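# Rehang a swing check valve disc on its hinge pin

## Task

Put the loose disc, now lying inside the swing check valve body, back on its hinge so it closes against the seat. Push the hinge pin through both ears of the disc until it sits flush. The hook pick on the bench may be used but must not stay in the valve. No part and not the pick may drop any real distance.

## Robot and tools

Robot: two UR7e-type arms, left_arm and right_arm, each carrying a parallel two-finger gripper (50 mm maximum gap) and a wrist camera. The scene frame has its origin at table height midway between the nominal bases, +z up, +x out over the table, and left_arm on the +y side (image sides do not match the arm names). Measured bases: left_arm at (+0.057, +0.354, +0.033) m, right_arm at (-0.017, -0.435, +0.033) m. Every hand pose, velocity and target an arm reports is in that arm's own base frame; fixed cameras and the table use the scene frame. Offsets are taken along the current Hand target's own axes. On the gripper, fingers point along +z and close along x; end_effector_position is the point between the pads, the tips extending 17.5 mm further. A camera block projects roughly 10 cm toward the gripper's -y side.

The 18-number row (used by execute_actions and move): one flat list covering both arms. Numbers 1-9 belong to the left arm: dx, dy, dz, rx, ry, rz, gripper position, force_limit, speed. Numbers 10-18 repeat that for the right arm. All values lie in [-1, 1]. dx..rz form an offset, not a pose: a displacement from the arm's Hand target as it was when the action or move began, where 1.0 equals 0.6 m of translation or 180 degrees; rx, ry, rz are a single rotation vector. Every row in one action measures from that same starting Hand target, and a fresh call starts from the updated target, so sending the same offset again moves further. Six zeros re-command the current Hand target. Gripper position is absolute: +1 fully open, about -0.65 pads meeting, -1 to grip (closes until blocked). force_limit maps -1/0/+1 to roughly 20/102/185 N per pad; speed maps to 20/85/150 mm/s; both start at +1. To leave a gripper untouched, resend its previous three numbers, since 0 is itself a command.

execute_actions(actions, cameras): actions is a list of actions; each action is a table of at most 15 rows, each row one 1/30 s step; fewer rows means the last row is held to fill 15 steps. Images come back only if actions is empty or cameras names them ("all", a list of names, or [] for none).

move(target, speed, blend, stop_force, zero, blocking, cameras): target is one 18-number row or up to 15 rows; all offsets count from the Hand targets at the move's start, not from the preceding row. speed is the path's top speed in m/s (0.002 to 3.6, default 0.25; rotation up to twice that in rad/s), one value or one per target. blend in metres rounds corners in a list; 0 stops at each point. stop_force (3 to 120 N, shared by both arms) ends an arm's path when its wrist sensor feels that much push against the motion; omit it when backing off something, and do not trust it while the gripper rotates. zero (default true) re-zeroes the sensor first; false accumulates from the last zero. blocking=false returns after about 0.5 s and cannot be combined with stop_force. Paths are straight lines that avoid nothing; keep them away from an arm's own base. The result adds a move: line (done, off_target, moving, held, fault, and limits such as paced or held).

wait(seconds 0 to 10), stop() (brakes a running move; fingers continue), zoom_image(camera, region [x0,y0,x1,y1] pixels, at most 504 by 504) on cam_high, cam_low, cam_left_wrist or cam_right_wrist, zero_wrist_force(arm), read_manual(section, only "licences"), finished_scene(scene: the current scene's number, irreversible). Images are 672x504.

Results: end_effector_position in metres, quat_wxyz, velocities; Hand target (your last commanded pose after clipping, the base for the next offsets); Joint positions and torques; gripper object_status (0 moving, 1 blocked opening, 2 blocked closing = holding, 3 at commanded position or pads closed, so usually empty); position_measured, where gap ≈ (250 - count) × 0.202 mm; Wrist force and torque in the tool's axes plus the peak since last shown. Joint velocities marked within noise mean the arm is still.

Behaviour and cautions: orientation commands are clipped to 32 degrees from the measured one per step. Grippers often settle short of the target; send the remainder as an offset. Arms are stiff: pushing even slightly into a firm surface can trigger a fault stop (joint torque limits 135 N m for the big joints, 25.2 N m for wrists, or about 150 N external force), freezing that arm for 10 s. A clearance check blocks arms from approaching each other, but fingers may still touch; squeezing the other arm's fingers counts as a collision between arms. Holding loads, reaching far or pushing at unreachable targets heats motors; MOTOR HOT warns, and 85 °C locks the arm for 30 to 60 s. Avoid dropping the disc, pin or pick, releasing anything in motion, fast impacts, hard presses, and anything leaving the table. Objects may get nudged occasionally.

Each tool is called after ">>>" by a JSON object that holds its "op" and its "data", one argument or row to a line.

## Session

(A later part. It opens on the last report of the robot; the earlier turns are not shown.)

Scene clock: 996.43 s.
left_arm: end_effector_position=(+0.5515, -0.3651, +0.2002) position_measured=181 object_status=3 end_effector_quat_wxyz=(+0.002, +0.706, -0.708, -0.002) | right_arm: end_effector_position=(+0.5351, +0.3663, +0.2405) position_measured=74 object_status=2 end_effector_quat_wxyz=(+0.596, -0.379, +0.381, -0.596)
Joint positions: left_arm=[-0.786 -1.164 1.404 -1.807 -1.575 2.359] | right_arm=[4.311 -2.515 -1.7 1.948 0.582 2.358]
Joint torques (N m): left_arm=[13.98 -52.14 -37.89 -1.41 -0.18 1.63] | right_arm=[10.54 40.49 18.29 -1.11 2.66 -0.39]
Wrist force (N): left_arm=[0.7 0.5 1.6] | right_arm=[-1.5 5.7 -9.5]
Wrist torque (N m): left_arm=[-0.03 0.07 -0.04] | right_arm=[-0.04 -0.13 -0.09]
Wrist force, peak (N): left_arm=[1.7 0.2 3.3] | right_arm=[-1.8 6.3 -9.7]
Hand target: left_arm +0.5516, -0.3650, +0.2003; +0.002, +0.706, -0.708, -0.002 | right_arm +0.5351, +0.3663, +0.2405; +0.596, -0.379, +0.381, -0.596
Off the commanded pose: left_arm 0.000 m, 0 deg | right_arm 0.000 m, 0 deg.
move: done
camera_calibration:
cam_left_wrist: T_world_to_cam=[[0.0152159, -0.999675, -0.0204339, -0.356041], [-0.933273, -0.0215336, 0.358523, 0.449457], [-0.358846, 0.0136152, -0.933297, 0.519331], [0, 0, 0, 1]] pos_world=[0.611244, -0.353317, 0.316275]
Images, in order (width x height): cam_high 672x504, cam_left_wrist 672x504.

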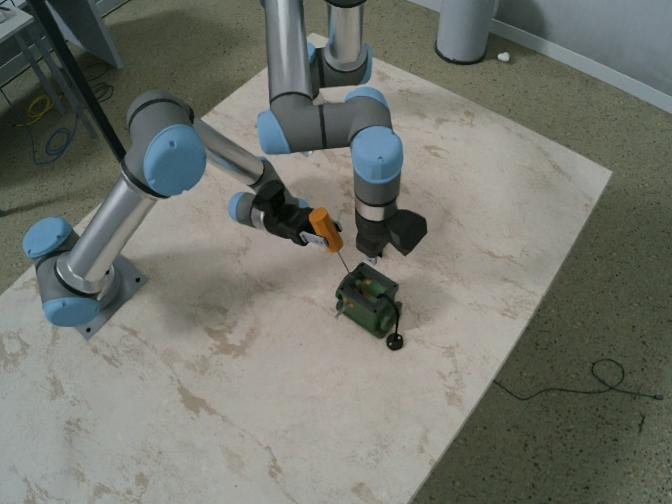

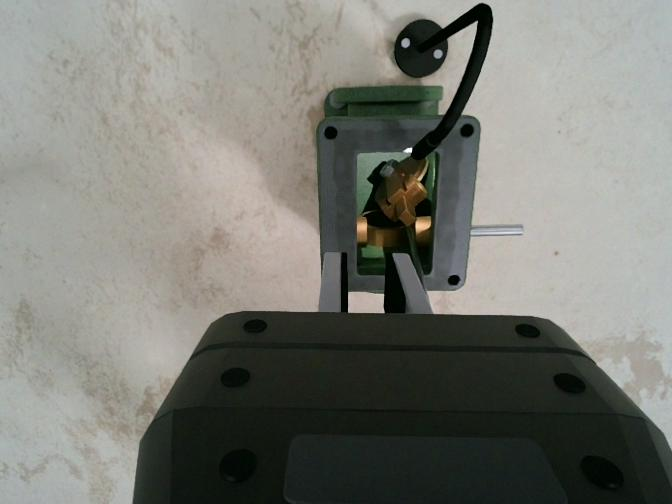

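>>> {"op": "move", "data": {
  "target": [
    [0,0,0,0,0,0,-0.19,-0.8,-1,0,-0.015,0.007,0,0,0,-1,-0.6,-0.5],
    [0.0467,0,0,0,0,0,-0.19,-0.8,-1,0,-0.015,0.007,0,0,0,-1,-0.6,-0.5],
    [0.0467,0,0.135,0,0,0,-0.19,-0.8,-1,0,-0.015,0.007,0,0,0,-1,-0.6,-0.5]
  ],
  "speed": [0.02,0.06,0.05],
  "stop_force": 7,
  "cameras": ["cam_left_wrist","cam_high"]
}}

>>> {"op": "zoom_image", "data": {
  "camera": "cam_left_wrist",
  "region": [310, 160, 450, 320]
}}

>>> {"op": "zoom_image", "data": {
  "camera": "cam_high",
  "region": [315, 175, 435, 315]
}}

Scene clock: 1011.67 s.
left_arm: end_effector_position=(+0.5511, -0.3931, +0.1193) position_measured=181 object_status=3 end_effector_quat_wxyz=(+0.002, +0.706, -0.708, -0.002) | right_arm: end_effector_position=(+0.5351, +0.3663, +0.2505) position_measured=74 object_status=2 end_effector_quat_wxyz=(+0.596, -0.379, +0.381, -0.596)
Joint positions: left_arm=[-0.816 -1.067 1.476 -1.977 -1.575 2.329] | right_arm=[4.311 -2.494 -1.706 1.933 0.582 2.358]
Joint torques (N m): left_arm=[-12.48 -58.42 -36.2 -0.55 -0.53 -1.44] | right_arm=[-12.01 38.38 20.71 -0.58 2.97 2.06]
Wrist force (N): left_arm=[0.8 0.8 1.6] | right_arm=[-1.5 5.6 -9.6]
Wrist torque (N m): left_arm=[0.02 0.08 -0.03] | right_arm=[-0.05 -0.14 -0.10]
Wrist force, peak (N): left_arm=[0.9 0.8 2.8] | right_arm=[-1.8 6.5 -10.0]
Hand target: left_arm +0.5511, -0.3931, +0.1193; +0.002, +0.706, -0.708, -0.002 | right_arm +0.5351, +0.3663, +0.2505; +0.596, -0.379, +0.381, -0.596
Off the commanded pose: left_arm 0.000 m, 0 deg | right_arm 0.000 m, 0 deg.
move: done
camera_calibration:
cam_left_wrist: T_world_to_cam=[[0.0153849, -0.999676, -0.0202784, -0.385818], [-0.933349, -0.0216326, 0.358317, 0.47745], [-0.35864, 0.0134142, -0.93338, 0.443845], [0, 0, 0, 1]] pos_world=[0.610744, -0.381318, 0.235374]
Images, in order (width x height): cam_high 672x504, cam_left_wrist 672x504.

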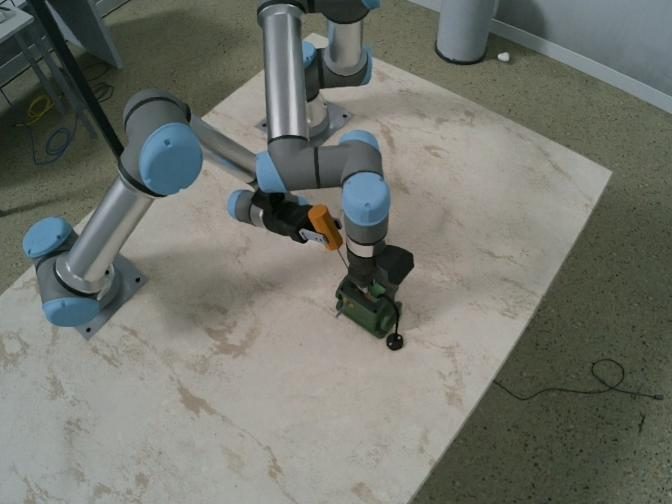

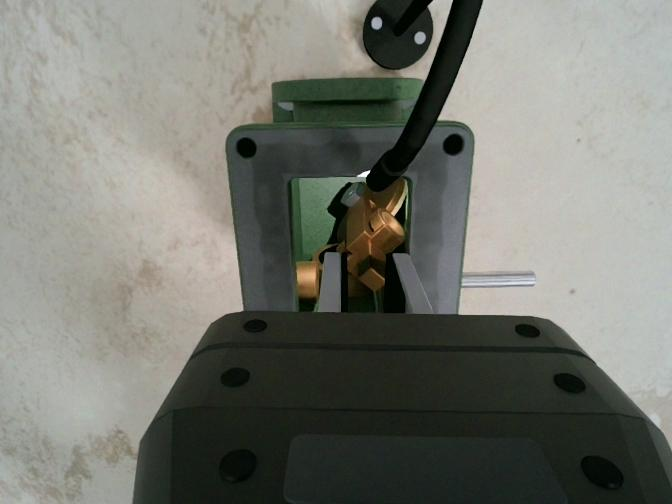

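Scaled by 3.150 from the camera's 672x504 image, which has a finer 960x720 frame.

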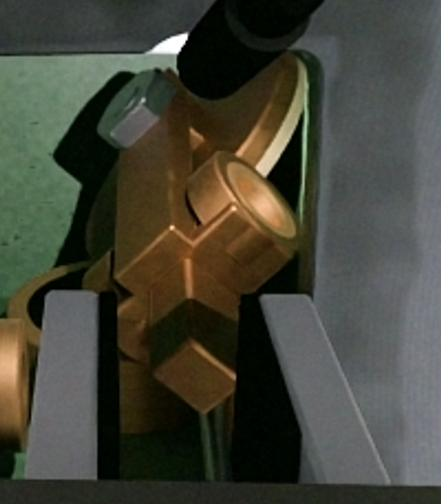

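Scaled by 3.600 from the camera's 672x504 image, which has a finer 960x720 frame.

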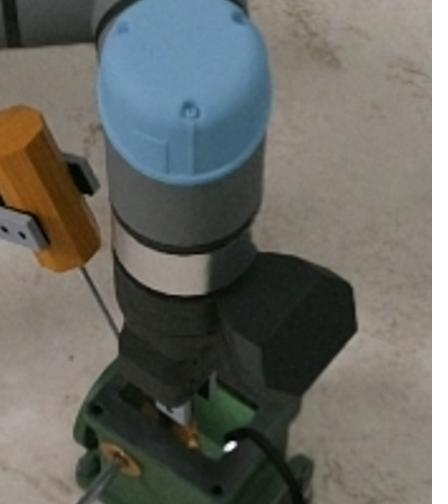

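>>> {"op": "move", "data": {
  "target": [0.003,0,0.045,0,0,0,-0.15,-0.8,-1,0,0,0,0,0,0,-1,-0.6,-0.5],
  "speed": 0.015,
  "stop_force": 3,
  "cameras": ["cam_left_wrist"]
}}

>>> {"op": "zoom_image", "data": {
  "camera": "cam_left_wrist",
  "region": [310, 200, 450, 320]
}}

Scene clock: 1020.37 s.
left_arm: end_effector_position=(+0.5510, -0.3940, +0.1052) position_measured=175 object_status=3 end_effector_quat_wxyz=(+0.002, +0.706, -0.708, -0.002) | right_arm: end_effector_position=(+0.5351, +0.3663, +0.2505) position_measured=74 object_status=2 end_effector_quat_wxyz=(+0.596, -0.379, +0.381, -0.596)
Joint positions: left_arm=[-0.817 -1.052 1.492 -2.008 -1.575 2.328] | right_arm=[4.311 -2.494 -1.706 1.933 0.582 2.358]
Joint torques (N m): left_arm=[5.06 -58.96 -35.84 -1.86 0.96 1.03] | right_arm=[-6.09 46.57 15.82 -2.65 3.05 1.56]
Wrist force (N): left_arm=[0.8 0.5 1.8] | right_arm=[-1.8 5.6 -9.4]
Wrist torque (N m): left_arm=[-0.04 0.06 -0.01] | right_arm=[-0.05 -0.13 -0.08]
Wrist force, peak (N): left_arm=[1.8 2.6 -2.5] | right_arm=[-2.4 12.6 -9.8]
Hand target: left_arm +0.5510, -0.3940, +0.1052; +0.002, +0.706, -0.708, -0.002 (not the last commanded pose) | right_arm +0.5351, +0.3663, +0.2505; +0.596, -0.379, +0.381, -0.596
Off the commanded pose: left_arm 0.013 m, 0 deg | right_arm 0.000 m, 0 deg.
move: contact (left_arm)
camera_calibration:
cam_left_wrist: T_world_to_cam=[[0.0152913, -0.999678, -0.0202433, -0.387051], [-0.933351, -0.0215327, 0.358319, 0.48239], [-0.35864, 0.0134149, -0.93338, 0.430756], [0, 0, 0, 1]] pos_world=[0.610644, -0.382318, 0.221374]
Images, in order (width x height): cam_left_wrist 672x504.

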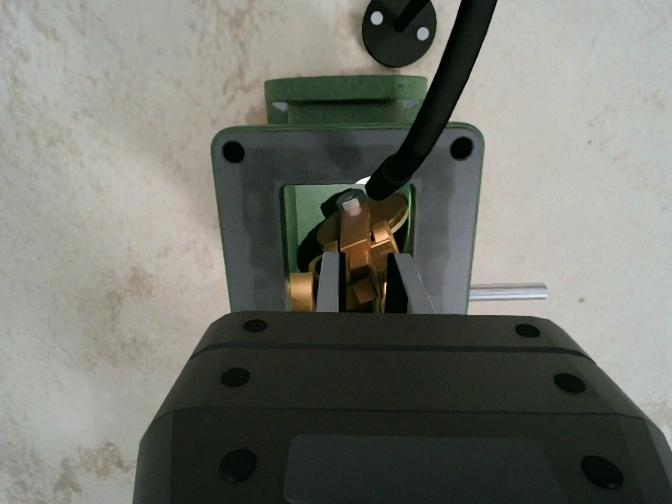

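Scaled by 3.600 from the camera's 672x504 image, which has a finer 960x720 frame.

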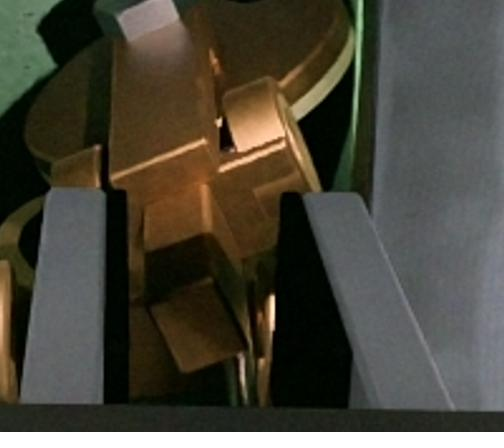

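>>> {"op": "move", "data": {
  "target": [-0.001,0,0.015,0,0,0,-0.15,-0.8,-1,0,0,0,0,0,0,-1,-0.6,-0.5],
  "speed": 0.01,
  "stop_force": 4,
  "cameras": ["cam_left_wrist"]
}}

>>> {"op": "zoom_image", "data": {
  "camera": "cam_left_wrist",
  "region": [310, 200, 450, 320]
}}

Scene clock: 1031.07 s.
left_arm: end_effector_position=(+0.5509, -0.3934, +0.0961) position_measured=175 object_status=3 end_effector_quat_wxyz=(+0.002, +0.706, -0.708, -0.002) | right_arm: end_effector_position=(+0.5351, +0.3663, +0.2505) position_measured=74 object_status=2 end_effector_quat_wxyz=(+0.596, -0.379, +0.381, -0.596)
Joint positions: left_arm=[-0.817 -1.044 1.504 -2.028 -1.575 2.328] | right_arm=[4.311 -2.494 -1.706 1.933 0.582 2.358]
Joint torques (N m): left_arm=[13 -57.39 -32.56 -0.51 1.07 1.43] | right_arm=[-2.05 51.83 10.13 -2.45 2.83 1.2]
Wrist force (N): left_arm=[1.1 0.7 1.8] | right_arm=[-2.0 5.6 -9.6]
Wrist torque (N m): left_arm=[-0.01 0.03 -0.06] | right_arm=[-0.04 -0.10 -0.06]
Wrist force, peak (N): left_arm=[1.1 0.7 2.1] | right_arm=[-1.7 5.9 -10.0]
Hand target: left_arm +0.5510, -0.3934, +0.0962; +0.002, +0.706, -0.708, -0.002 | right_arm +0.5351, +0.3663, +0.2505; +0.596, -0.379, +0.381, -0.596
Off the commanded pose: left_arm 0.000 m, 0 deg | right_arm 0.000 m, 0 deg.
move: done
camera_calibration:
cam_left_wrist: T_world_to_cam=[[0.0153468, -0.999675, -0.0203744, -0.38654], [-0.933283, -0.0216339, 0.35849, 0.485549], [-0.358814, 0.0135134, -0.933311, 0.422382], [0, 0, 0, 1]] pos_world=[0.610643, -0.381618, 0.212274]
Images, in order (width x height): cam_left_wrist 672x504.

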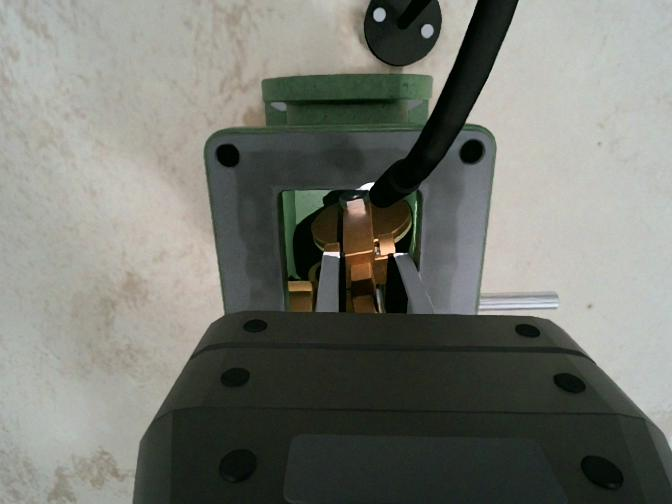

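Scaled by 3.600 from the camera's 672x504 image, which has a finer 960x720 frame.

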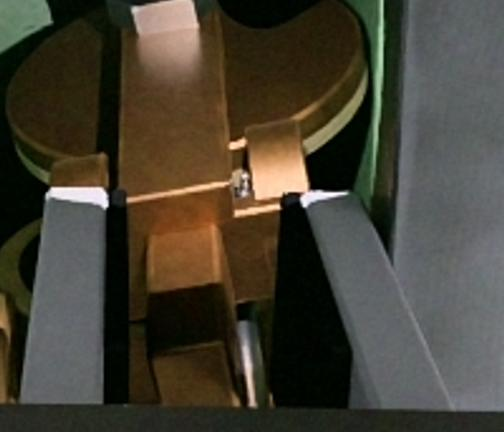

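>>> {"op": "move", "data": {
  "target": [
    [0,0,0,0,0,0,-1,-0.7,-1,0,0,0,0,0,0,-1,-0.6,-0.5]
  ],
  "cameras": ["cam_left_wrist"]
}}

>>> {"op": "zoom_image", "data": {
  "camera": "cam_left_wrist",
  "region": [310, 180, 450, 320]
}}

Scene clock: 1035.00 s.
left_arm: end_effector_position=(+0.5510, -0.3934, +0.0962) position_measured=213 object_status=2 end_effector_quat_wxyz=(+0.002, +0.706, -0.708, -0.002) | right_arm: end_effector_position=(+0.5351, +0.3663, +0.2505) position_measured=74 object_status=2 end_effector_quat_wxyz=(+0.596, -0.379, +0.381, -0.596)
Joint positions: left_arm=[-0.817 -1.044 1.504 -2.028 -1.575 2.328] | right_arm=[4.311 -2.494 -1.706 1.933 0.582 2.358]
Joint torques (N m): left_arm=[5.54 -58.58 -35.63 -1.13 0.65 -0.57] | right_arm=[1.97 51.77 7.39 -2.64 2.7 0.98]
Wrist force (N): left_arm=[-0.7 -1.2 4.5] | right_arm=[0.1 1.7 -9.8]
Wrist torque (N m): left_arm=[-0.06 0.03 -0.23] | right_arm=[-0.13 0.06 -0.44]
Wrist force, peak (N): left_arm=[-0.9 -1.2 4.6] | right_arm=[-1.6 5.9 -9.9]
Hand target: left_arm +0.5510, -0.3934, +0.0962; +0.002, +0.706, -0.708, -0.002 | right_arm +0.5351, +0.3663, +0.2505; +0.596, -0.379, +0.381, -0.596
Off the commanded pose: left_arm 0.000 m, 0 deg | right_arm 0.000 m, 0 deg.
move: done
camera_calibration:
cam_left_wrist: T_world_to_cam=[[0.0153849, -0.999676, -0.0202784, -0.386682], [-0.933349, -0.0216326, 0.358317, 0.485589], [-0.35864, 0.0134142, -0.93338, 0.422347], [0, 0, 0, 1]] pos_world=[0.610644, -0.381718, 0.212374]
Images, in order (width x height): cam_left_wrist 672x504.

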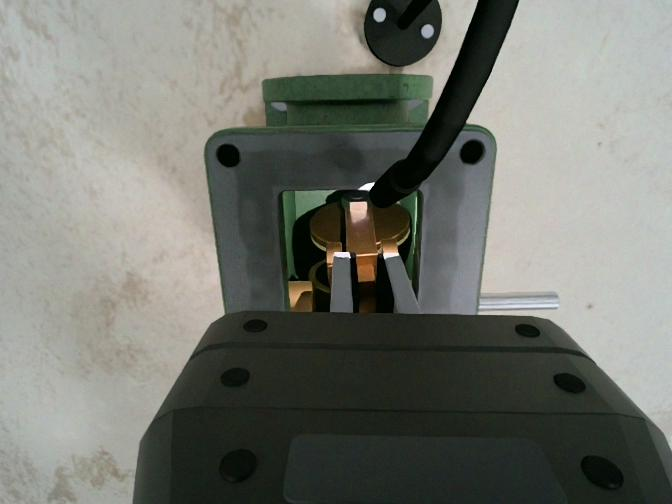

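Scaled by 3.600 from the camera's 672x504 image, which has a finer 960x720 frame.

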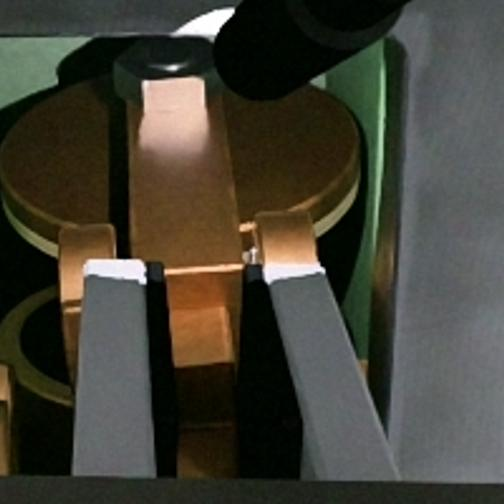

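>>> {"op": "move", "data": {
  "target": [
    [0,0,0,0,0,0,-1,-0.7,-1,0,0.006,-0.003,0,0,0,-1,-0.6,-0.5],
    [0,0,0,0,0,0,-1,-0.7,-1,0,0.006,-0.018,0,0,0,-1,-0.6,-0.5]
  ],
  "speed": 0.015,
  "stop_force": 6,
  "cameras": ["cam_left_wrist","cam_high"]
}}

>>> {"op": "zoom_image", "data": {
  "camera": "cam_high",
  "region": [335, 255, 395, 315]
}}

>>> {"op": "zoom_image", "data": {
  "camera": "cam_left_wrist",
  "region": [310, 180, 450, 320]
}}

Scene clock: 1047.17 s.
left_arm: end_effector_position=(+0.5510, -0.3934, +0.0962) position_measured=213 object_status=2 end_effector_quat_wxyz=(+0.002, +0.706, -0.708, -0.002) | right_arm: end_effector_position=(+0.5351, +0.3663, +0.2503) position_measured=74 object_status=2 end_effector_quat_wxyz=(+0.596, -0.379, +0.381, -0.596)
Joint positions: left_arm=[-0.817 -1.044 1.504 -2.028 -1.575 2.328] | right_arm=[4.311 -2.494 -1.706 1.933 0.582 2.358]
Joint torques (N m): left_arm=[-1.52 -55.67 -34.69 -5.65 -1.15 -0.88] | right_arm=[4.29 52.29 4.16 -2.22 0.72 0.5]
Wrist force (N): left_arm=[-0.8 -0.6 4.0] | right_arm=[0.2 2.5 -9.3]
Wrist torque (N m): left_arm=[-0.04 0.05 -0.23] | right_arm=[-0.10 0.05 -0.46]
Wrist force, peak (N): left_arm=[-0.5 -5.3 13.0] | right_arm=[0.1 -9.1 -9.4]
Hand target: left_arm +0.5510, -0.3934, +0.0962; +0.002, +0.706, -0.708, -0.002 | right_arm +0.5351, +0.3663, +0.2503; +0.596, -0.379, +0.381, -0.596 (not the last commanded pose)
Off the commanded pose: left_arm 0.000 m, 0 deg | right_arm 0.011 m, 0 deg.
move: contact (right_arm); path passed 0 of 2 targets
camera_calibration:
cam_left_wrist: T_world_to_cam=[[0.0153849, -0.999676, -0.0202784, -0.386682], [-0.933349, -0.0216326, 0.358317, 0.485589], [-0.35864, 0.0134142, -0.93338, 0.422347], [0, 0, 0, 1]] pos_world=[0.610644, -0.381718, 0.212374]
Images, in order (width x height): cam_high 672x504, cam_left_wrist 672x504.

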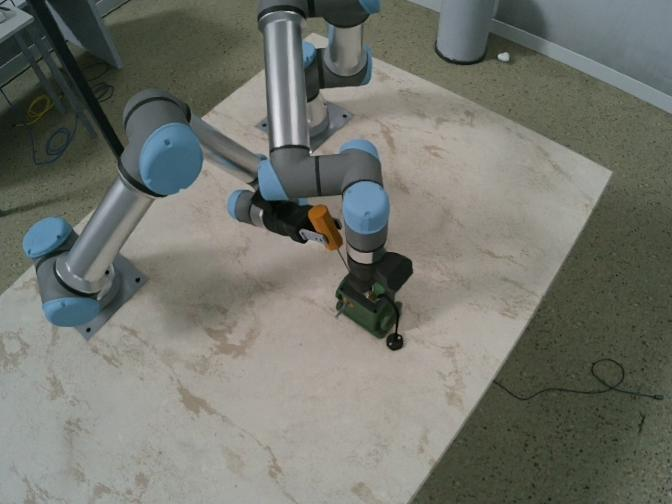

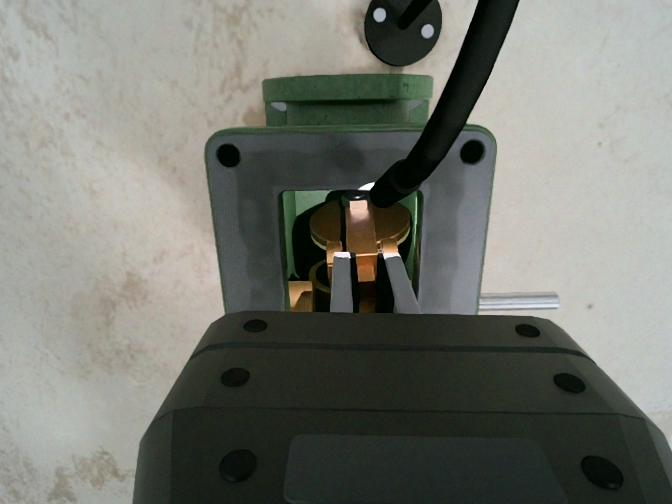

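Scaled by 8.400 from the camera's 672x504 image, which has a finer 960x720 frame.

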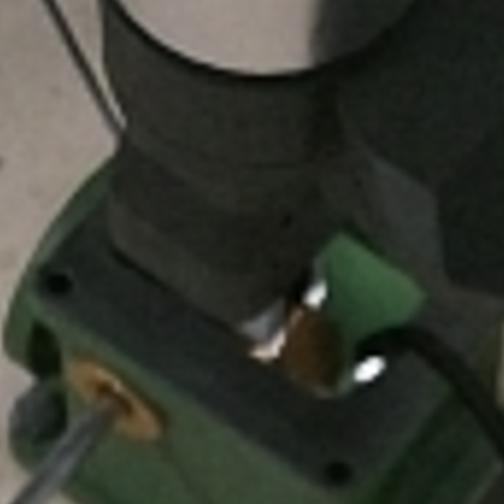

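Scaled by 3.600 from the camera's 672x504 image, which has a finer 960x720 frame.

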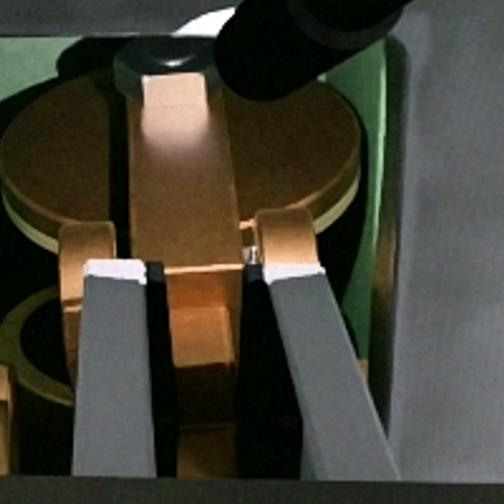

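>>> {"op": "move", "data": {
  "target": [0,0,0,0,0,0,-1,-0.7,-1,0,0.001,-0.018,0,0,0,-1,-0.6,-0.5],
  "speed": 0.015,
  "stop_force": 8,
  "cameras": ["cam_left_wrist"]
}}

>>> {"op": "zoom_image", "data": {
  "camera": "cam_left_wrist",
  "region": [310, 180, 450, 320]
}}

Scene clock: 1053.47 s.
left_arm: end_effector_position=(+0.5510, -0.3934, +0.0962) position_measured=213 object_status=2 end_effector_quat_wxyz=(+0.002, +0.706, -0.708, -0.002) | right_arm: end_effector_position=(+0.5256, +0.3663, +0.2452) position_measured=74 object_status=2 end_effector_quat_wxyz=(+0.596, -0.379, +0.381, -0.596)
Joint positions: left_arm=[-0.817 -1.044 1.504 -2.028 -1.575 2.328] | right_arm=[4.331 -2.496 -1.719 1.972 0.57 2.33]
Joint torques (N m): left_arm=[-10.43 -52.37 -33.85 -5.92 -0.89 -0.79] | right_arm=[-13.44 40.81 19.96 -3.61 1.73 2.08]
Wrist force (N): left_arm=[0.8 -0.2 8.8] | right_arm=[-1.5 -2.8 -6.9]
Wrist torque (N m): left_arm=[-0.01 0.06 -0.26] | right_arm=[0.32 0.13 -0.05]
Wrist force, peak (N): left_arm=[0.6 -0.4 9.3] | right_arm=[0.0 2.8 -9.6]
Hand target: left_arm +0.5510, -0.3934, +0.0962; +0.002, +0.706, -0.708, -0.002 | right_arm +0.5256, +0.3663, +0.2452; +0.596, -0.379, +0.381, -0.596
Off the commanded pose: left_arm 0.000 m, 0 deg | right_arm 0.000 m, 0 deg.
move: done
camera_calibration:
cam_left_wrist: T_world_to_cam=[[0.0153849, -0.999676, -0.0202784, -0.386682], [-0.933349, -0.0216326, 0.358317, 0.485589], [-0.35864, 0.0134142, -0.93338, 0.422347], [0, 0, 0, 1]] pos_world=[0.610644, -0.381718, 0.212374]
Images, in order (width x height): cam_left_wrist 672x504.

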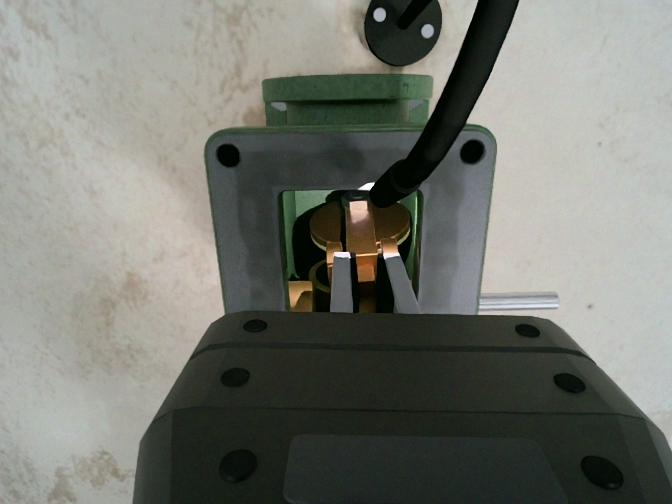

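Scaled by 3.600 from the camera's 672x504 image, which has a finer 960x720 frame.

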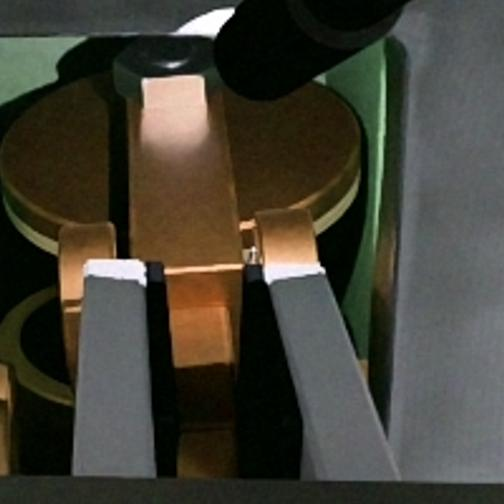

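>>> {"op": "move", "data": {
  "target": [
    [0,0,0,0,0,0,-1,-0.7,-1,0,-0.1,0.04,0,0,0,-1,-0.6,-0.5]
  ],
  "speed": 0.02,
  "stop_force": 4,
  "cameras": ["cam_left_wrist","cam_high"]
}}

>>> {"op": "zoom_image", "data": {
  "camera": "cam_left_wrist",
  "region": [310, 180, 450, 320]
}}

Scene clock: 1059.43 s.
left_arm: end_effector_position=(+0.5510, -0.3934, +0.0962) position_measured=213 object_status=2 end_effector_quat_wxyz=(+0.002, +0.706, -0.708, -0.002) | right_arm: end_effector_position=(+0.5256, +0.3663, +0.2453) position_measured=74 object_status=2 end_effector_quat_wxyz=(+0.596, -0.379, +0.381, -0.596)
Joint positions: left_arm=[-0.817 -1.044 1.504 -2.028 -1.575 2.328] | right_arm=[4.331 -2.495 -1.719 1.971 0.57 2.33]
Joint torques (N m): left_arm=[-7.15 -49.41 -32.93 -5.91 0.76 -0.74] | right_arm=[-9.57 34.2 8.11 0.29 1.99 1.06]
Wrist force (N): left_arm=[0.4 -0.5 9.4] | right_arm=[-1.0 -3.5 -7.2]
Wrist torque (N m): left_arm=[0.02 0.05 -0.26] | right_arm=[0.24 0.09 -0.10]
Wrist force, peak (N): left_arm=[0.6 -0.5 9.6] | right_arm=[-0.8 6.9 -6.4]
Hand target: left_arm +0.5510, -0.3934, +0.0962; +0.002, +0.706, -0.708, -0.002 | right_arm +0.5256, +0.3663, +0.2453; +0.596, -0.379, +0.381, -0.596 (not the last commanded pose)
Off the commanded pose: left_arm 0.000 m, 0 deg | right_arm 0.065 m, 0 deg.
move: contact (right_arm)
camera_calibration:
cam_left_wrist: T_world_to_cam=[[0.0152913, -0.999678, -0.0202433, -0.386633], [-0.933351, -0.0215327, 0.358319, 0.485628], [-0.35864, 0.0134149, -0.93338, 0.422347], [0, 0, 0, 1]] pos_world=[0.610644, -0.381718, 0.212374]
Images, in order (width x height): cam_high 672x504, cam_left_wrist 672x504.

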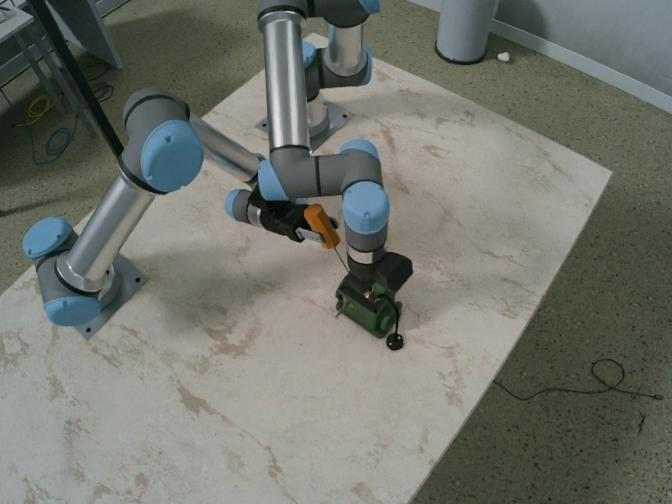

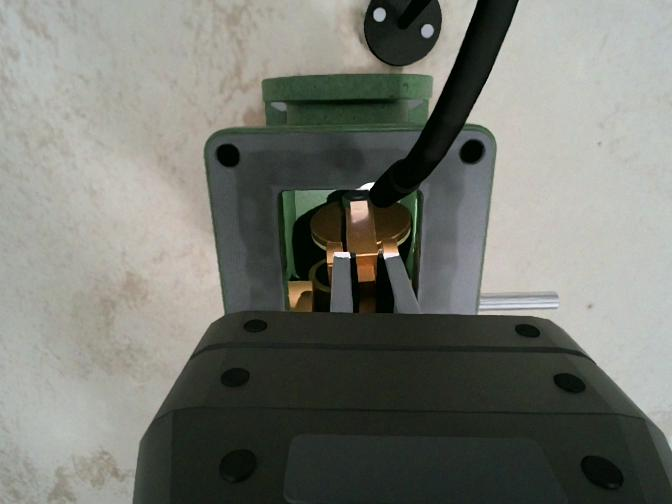

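Scaled by 3.600 from the camera's 672x504 image, which has a finer 960x720 frame.

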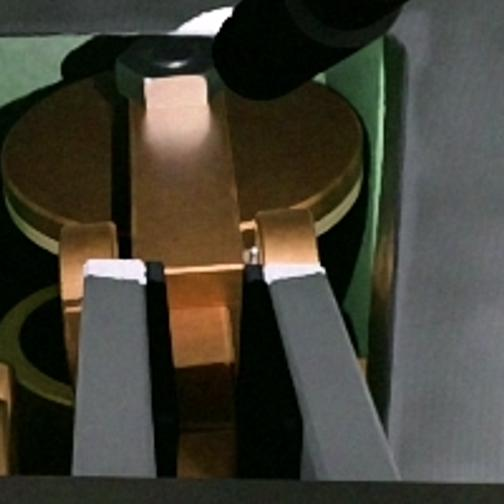

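>>> {"op": "move", "data": {
  "target": [
    [0,0,0,0,0,0,-1,-0.7,-1,0,-0.0067,-0.014,0,0,0,-1,-0.6,-0.5]
  ],
  "speed": 0.015,
  "stop_force": 8
}}

>>> {"op": "move", "data": {
  "target": [
    [0,0,0,0,0,0,-1,-0.7,-1,0,-0.1,0.046,0,0,0,-1,-0.6,-0.5]
  ],
  "speed": 0.02,
  "stop_force": 6,
  "cameras": ["cam_left_wrist"]
}}

Scene clock: 1065.13 s.
left_arm: end_effector_position=(+0.5510, -0.3934, +0.0962) position_measured=213 object_status=2 end_effector_quat_wxyz=(+0.002, +0.706, -0.708, -0.002) | right_arm: end_effector_position=(+0.5240, +0.3662, +0.2451) position_measured=74 object_status=2 end_effector_quat_wxyz=(+0.596, -0.379, +0.381, -0.596)
Joint positions: left_arm=[-0.817 -1.044 1.504 -2.028 -1.575 2.328] | right_arm=[4.334 -2.494 -1.722 1.977 0.568 2.325]
Joint torques (N m): left_arm=[15.58 -46.6 -32.16 -5.81 1.32 -0.62] | right_arm=[-11.72 37.62 21.05 0.18 1.28 -1.98]
Wrist force (N): left_arm=[1.1 4.2 0.5] | right_arm=[-1.5 9.1 -7.4]
Wrist torque (N m): left_arm=[-0.04 0.13 -0.23] | right_arm=[0.50 0.11 -0.17]
Wrist force, peak (N): left_arm=[0.6 9.8 -6.8] | right_arm=[-1.8 19.1 -7.1]
Hand target: left_arm +0.5510, -0.3934, +0.0962; +0.002, +0.706, -0.708, -0.002 | right_arm +0.5240, +0.3662, +0.2451; +0.596, -0.379, +0.381, -0.596 (not the last commanded pose)
Off the commanded pose: left_arm 0.000 m, 0 deg | right_arm 0.008 m, 0 deg.
move: contact (right_arm)

Scene clock: 1065.93 s.
left_arm: end_effector_position=(+0.5510, -0.3934, +0.0962) position_measured=213 object_status=2 end_effector_quat_wxyz=(+0.002, +0.706, -0.708, -0.002) | right_arm: end_effector_position=(+0.5240, +0.3662, +0.2453) position_measured=74 object_status=2 end_effector_quat_wxyz=(+0.596, -0.379, +0.381, -0.596)
Joint positions: left_arm=[-0.817 -1.044 1.504 -2.028 -1.575 2.328] | right_arm=[4.334 -2.494 -1.722 1.977 0.568 2.325]
Joint torques (N m): left_arm=[14.62 -46.07 -28.63 -5.83 1.62 -0.69] | right_arm=[-1.42 47.04 18.69 -1.26 2.69 0.18]
Wrist force (N): left_arm=[0.9 5.7 -1.0] | right_arm=[-1.0 11.6 -7.1]
Wrist torque (N m): left_arm=[0.00 0.14 -0.23] | right_arm=[0.58 0.06 -0.21]
Wrist force, peak (N): left_arm=[0.2 13.1 -12.5] | right_arm=[-1.7 25.1 -6.0]
Hand target: left_arm +0.5510, -0.3934, +0.0962; +0.002, +0.706, -0.708, -0.002 | right_arm +0.5240, +0.3662, +0.2453; +0.596, -0.379, +0.381, -0.596 (not the last commanded pose)
Off the commanded pose: left_arm 0.000 m, 0 deg | right_arm 0.066 m, 0 deg.
move: contact (right_arm)
camera_calibration:
cam_left_wrist: T_world_to_cam=[[0.0153849, -0.999676, -0.0202784, -0.386682], [-0.933349, -0.0216326, 0.358317, 0.485589], [-0.35864, 0.0134142, -0.93338, 0.422347], [0, 0, 0, 1]] pos_world=[0.610644, -0.381718, 0.212374]
Images, in order (width x height): cam_left_wrist 672x504.

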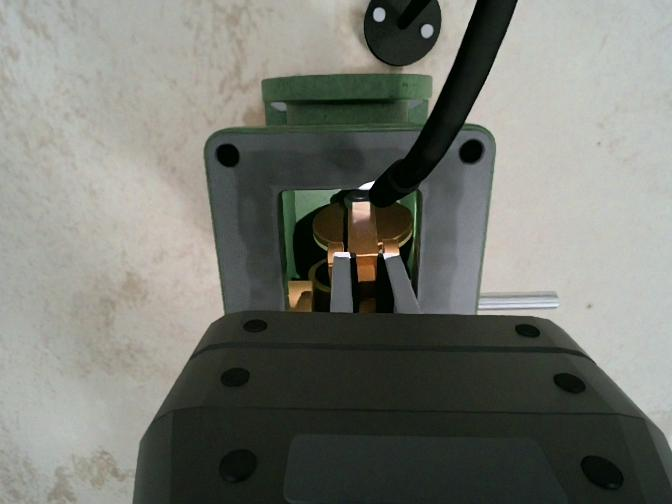

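>>> {"op": "move", "data": {
  "target": [
    [0,0,0,0,0,0,-1,-0.7,-1,0,0.006,-0.0028,0,0,0,-1,-0.6,-0.5],
    [0,0,0,0,0,0,-1,-0.7,-1,0,0.0018,-0.0119,0,0,0,-1,-0.6,-0.5]
  ],
  "speed": 0.015,
  "stop_force": 10,
  "cameras": ["cam_left_wrist"]
}}

>>> {"op": "zoom_image", "data": {
  "camera": "cam_left_wrist",
  "region": [310, 180, 450, 320]
}}

Scene clock: 1073.53 s.
left_arm: end_effector_position=(+0.5510, -0.3934, +0.0962) position_measured=213 object_status=2 end_effector_quat_wxyz=(+0.002, +0.706, -0.708, -0.002) | right_arm: end_effector_position=(+0.5240, +0.3663, +0.2449) position_measured=74 object_status=2 end_effector_quat_wxyz=(+0.596, -0.379, +0.381, -0.596)
Joint positions: left_arm=[-0.817 -1.044 1.504 -2.028 -1.575 2.328] | right_arm=[4.334 -2.495 -1.722 1.977 0.568 2.325]
Joint torques (N m): left_arm=[10.54 -58.27 -16.82 -5.44 -0.51 -0.52] | right_arm=[2.16 47.7 -3.62 -1.09 1.76 1.45]
Wrist force (N): left_arm=[1.4 3.8 1.8] | right_arm=[-1.4 6.7 -7.4]
Wrist torque (N m): left_arm=[0.05 0.14 -0.26] | right_arm=[0.45 0.04 -0.08]
Wrist force, peak (N): left_arm=[0.8 -1.7 10.2] | right_arm=[-0.7 12.5 -7.3]
Hand target: left_arm +0.5510, -0.3934, +0.0962; +0.002, +0.706, -0.708, -0.002 | right_arm +0.5240, +0.3663, +0.2449; +0.596, -0.379, +0.381, -0.596 (not the last commanded pose)
Off the commanded pose: left_arm 0.000 m, 0 deg | right_arm 0.007 m, 0 deg.
move: contact (right_arm); path passed 0 of 2 targets
camera_calibration:
cam_left_wrist: T_world_to_cam=[[0.0153841, -0.999676, -0.0202799, -0.386684], [-0.933316, -0.0216336, 0.358405, 0.485585], [-0.358727, 0.0134138, -0.933346, 0.4223], [0, 0, 0, 1]] pos_world=[0.610643, -0.381718, 0.212274]
Images, in order (width x height): cam_left_wrist 672x504.

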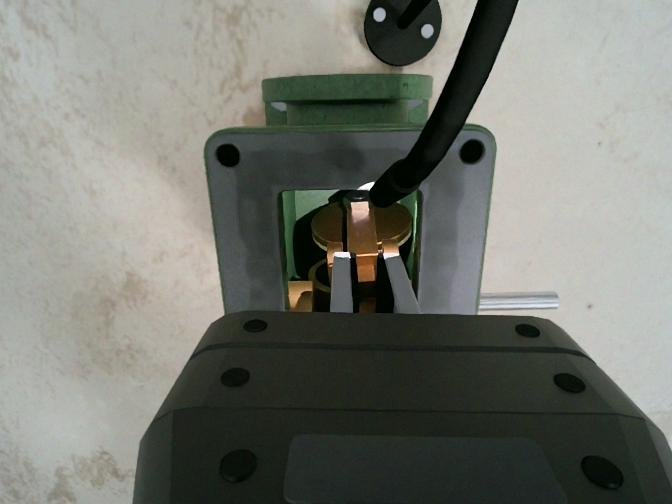

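Scaled by 3.600 from the camera's 672x504 image, which has a finer 960x720 frame.

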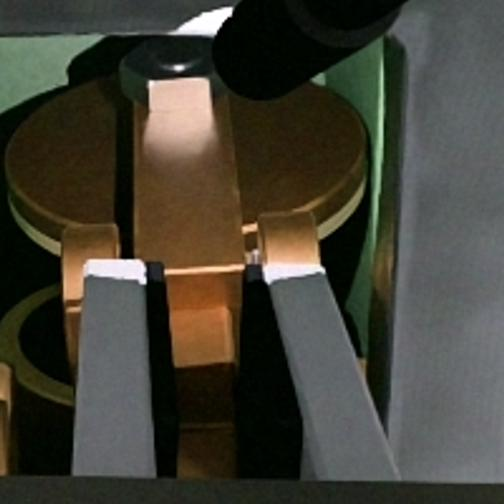

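>>> {"op": "move", "data": {
  "target": [
    [0,0,0,0,0,0,-1,-0.7,-1,0,-0.001,0.031,-0.0333,0,0,-1,-0.6,-0.5]
  ],
  "speed": 0.02,
  "cameras": ["cam_left_wrist","cam_high"]
}}

>>> {"op": "zoom_image", "data": {
  "camera": "cam_high",
  "region": [285, 175, 405, 315]
}}

>>> {"op": "zoom_image", "data": {
  "camera": "cam_left_wrist",
  "region": [310, 180, 450, 320]
}}

Scene clock: 1089.50 s.
left_arm: end_effector_position=(+0.5510, -0.3934, +0.0962) position_measured=213 object_status=2 end_effector_quat_wxyz=(+0.002, +0.706, -0.708, -0.002) | right_arm: end_effector_position=(+0.5407, +0.3661, +0.2534) position_measured=74 object_status=2 end_effector_quat_wxyz=(+0.576, -0.410, +0.412, -0.575) end_effector_velocity=(-0.001, +0.000, +0.000) end_effector_angular_velocity=(-0.002, -0.003, +0.000)
Joint positions: left_arm=[-0.817 -1.044 1.504 -2.028 -1.575 2.328] | right_arm=[4.321 -2.441 -1.755 1.79 0.506 2.475]
Joint velocities: left_arm=[within noise] | right_arm=[0.001 0 0 0.004 0.002 -0.006]
Joint torques (N m): left_arm=[-5.51 -55.47 -29.68 -4.91 -0.3 -0.48] | right_arm=[-6.08 39.75 5.79 0.93 4.05 -2.68]
Wrist force (N): left_arm=[0.5 4.0 -3.2] | right_arm=[-1.5 15.2 -6.4]
Wrist torque (N m): left_arm=[-0.07 0.25 -0.26] | right_arm=[0.86 -0.01 0.01]
Wrist force, peak (N): left_arm=[0.7 0.0 6.7] | right_arm=[-1.5 15.2 -6.4]
Hand target: left_arm +0.5510, -0.3934, +0.0962; +0.002, +0.706, -0.708, -0.002 | right_arm +0.5406, +0.3662, +0.2533; +0.576, -0.410, +0.411, -0.575
Off the commanded pose: left_arm 0.000 m, 0 deg | right_arm 0.000 m, 0 deg.
move: done
camera_calibration:
cam_left_wrist: T_world_to_cam=[[0.0153849, -0.999676, -0.0202784, -0.386682], [-0.933349, -0.0216326, 0.358317, 0.485589], [-0.35864, 0.0134142, -0.93338, 0.422347], [0, 0, 0, 1]] pos_world=[0.610644, -0.381718, 0.212374]
Images, in order (width x height): cam_high 672x504, cam_left_wrist 672x504.

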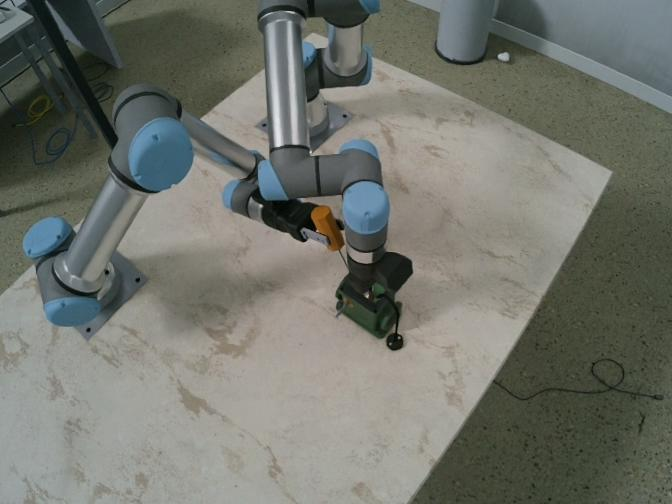

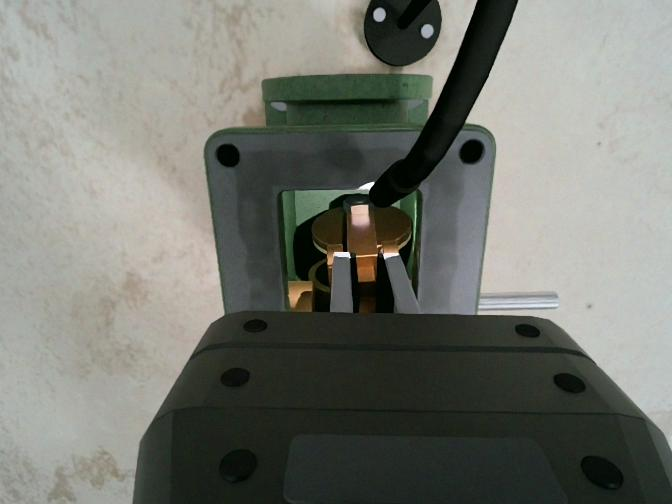

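Scaled by 3.600 from the camera's 672x504 image, which has a finer 960x720 frame.

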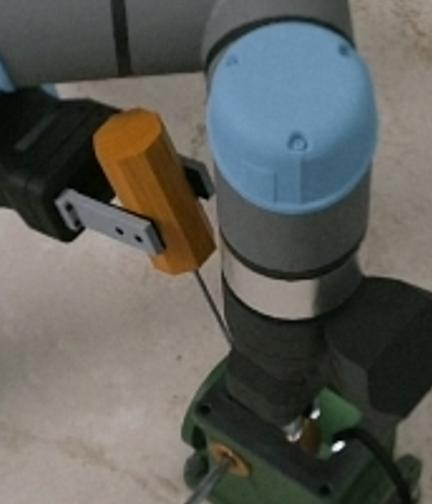

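Scaled by 3.600 from the camera's 672x504 image, which has a finer 960x720 frame.

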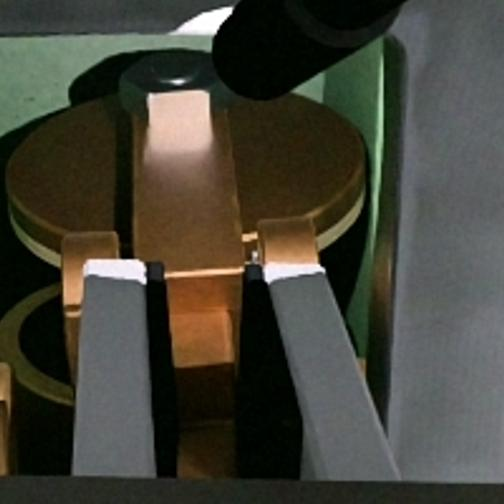

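>>> {"op": "move", "data": {
  "target": [
    [0,0,0,0,0,0,-1,-0.7,-1,0,0.0055,-0.002,0,0,0,-1,-0.6,-0.5],
    [0,-0.010,0,0,0,0,-1,-0.7,-1,0,0.0055,-0.002,0,0,0,-1,-0.6,-0.5]
  ],
  "speed": 0.015,
  "cameras": ["cam_left_wrist","cam_high"]
}}

>>> {"op": "zoom_image", "data": {
  "camera": "cam_left_wrist",
  "region": [310, 180, 450, 320]
}}

Scene clock: 1096.33 s.
left_arm: end_effector_position=(+0.5571, -0.3935, +0.0963) position_measured=213 object_status=2 end_effector_quat_wxyz=(+0.002, +0.706, -0.708, -0.002) | right_arm: end_effector_position=(+0.5406, +0.3662, +0.2497) position_measured=74 object_status=2 end_effector_quat_wxyz=(+0.576, -0.410, +0.411, -0.575)
Joint positions: left_arm=[-0.81 -1.033 1.487 -2.021 -1.575 2.335] | right_arm=[4.321 -2.449 -1.753 1.796 0.506 2.474]
Joint torques (N m): left_arm=[6.02 -48.42 -9 -3.02 2.19 -0.19] | right_arm=[9 58.68 13.06 -1.42 4.52 -1.87]
Wrist force (N): left_arm=[0.7 10.6 -10.2] | right_arm=[-2.4 23.2 -4.6]
Wrist torque (N m): left_arm=[-0.11 0.22 -0.29] | right_arm=[0.98 0.02 0.21]
Wrist force, peak (N): left_arm=[1.3 -4.6 19.4] | right_arm=[-2.7 25.0 -4.7]
Hand target: left_arm +0.5570, -0.3934, +0.0962; +0.002, +0.706, -0.708, -0.002 | right_arm +0.5406, +0.3662, +0.2498; +0.576, -0.410, +0.411, -0.575
Off the commanded pose: left_arm 0.000 m, 0 deg | right_arm 0.000 m, 0 deg.
move: done
camera_calibration:
cam_left_wrist: T_world_to_cam=[[0.0153257, -0.99968, -0.0201494, -0.386769], [-0.93335, -0.0215311, 0.358321, 0.491321], [-0.35864, 0.013315, -0.933381, 0.424497], [0, 0, 0, 1]] pos_world=[0.616744, -0.381718, 0.212373]
Images, in order (width x height): cam_high 672x504, cam_left_wrist 672x504.

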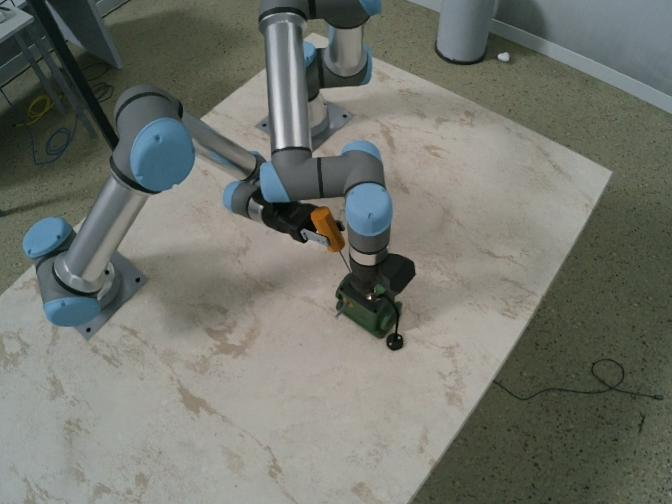

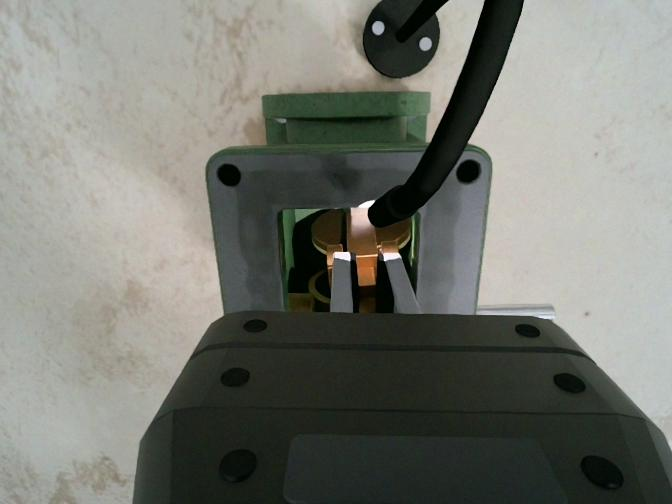

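Scaled by 3.600 from the camera's 672x504 image, which has a finer 960x720 frame.

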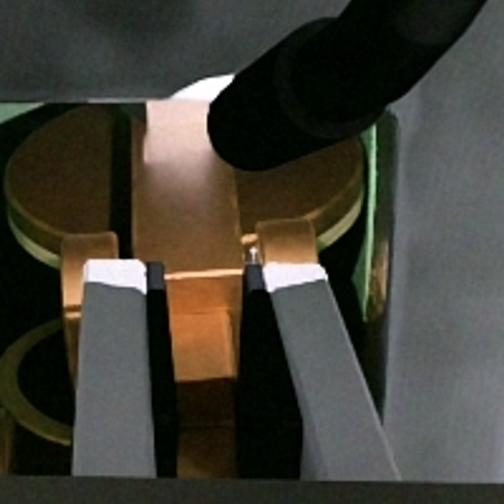

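>>> {"op": "move", "data": {
  "target": [
    [0,0,0,0,0,0,-1,-0.7,-1,0,0.008,-0.003,0,0,0,-1,-0.6,-0.5]
  ],
  "speed": 0.015,
  "cameras": ["cam_left_wrist"]
}}

>>> {"op": "zoom_image", "data": {
  "camera": "cam_left_wrist",
  "region": [350, 230, 410, 290]
}}

Scene clock: 1100.83 s.
left_arm: end_effector_position=(+0.5570, -0.3934, +0.0962) position_measured=213 object_status=2 end_effector_quat_wxyz=(+0.002, +0.706, -0.708, -0.002) | right_arm: end_effector_position=(+0.5404, +0.3662, +0.2446) position_measured=74 object_status=2 end_effector_quat_wxyz=(+0.576, -0.410, +0.411, -0.575)
Joint positions: left_arm=[-0.81 -1.033 1.487 -2.022 -1.575 2.335] | right_arm=[4.321 -2.46 -1.751 1.805 0.506 2.474]
Joint torques (N m): left_arm=[-10.88 -55.8 -25.26 -4.39 0.35 -1.31] | right_arm=[9.06 41.31 16.85 -1.75 -3.28 -2.74]
Wrist force (N): left_arm=[2.7 -5.1 18.9] | right_arm=[-2.5 -15.6 -7.4]
Wrist torque (N m): left_arm=[0.00 0.10 -0.34] | right_arm=[0.20 -0.12 0.43]
Wrist force, peak (N): left_arm=[2.7 -5.1 18.9] | right_arm=[-2.5 22.9 -4.9]
Hand target: left_arm +0.5570, -0.3934, +0.0962; +0.002, +0.706, -0.708, -0.002 | right_arm +0.5404, +0.3662, +0.2447; +0.576, -0.410, +0.411, -0.575
Off the commanded pose: left_arm 0.000 m, 0 deg | right_arm 0.000 m, 0 deg.
move: done
camera_calibration:
cam_left_wrist: T_world_to_cam=[[0.0153849, -0.999676, -0.0202784, -0.386777], [-0.933349, -0.0216326, 0.358317, 0.491225], [-0.35864, 0.0134142, -0.93338, 0.424405], [0, 0, 0, 1]] pos_world=[0.616644, -0.381718, 0.212274]
Images, in order (width x height): cam_left_wrist 672x504.

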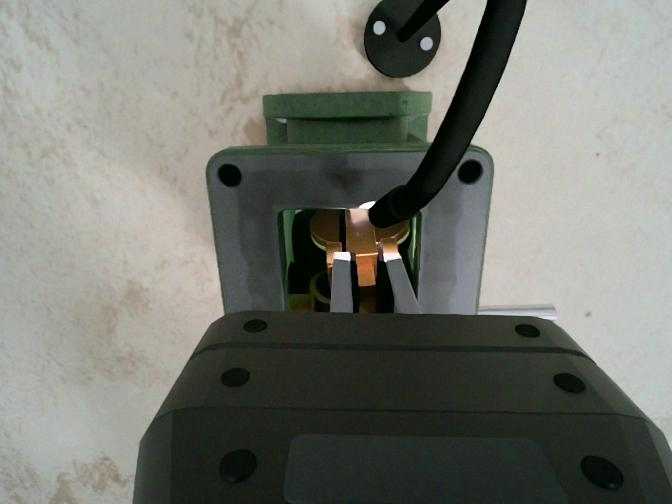

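Scaled by 8.400 from the camera's 672x504 image, which has a finer 960x720 frame.

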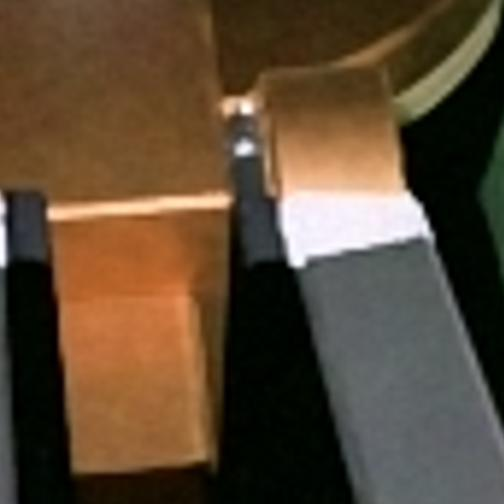

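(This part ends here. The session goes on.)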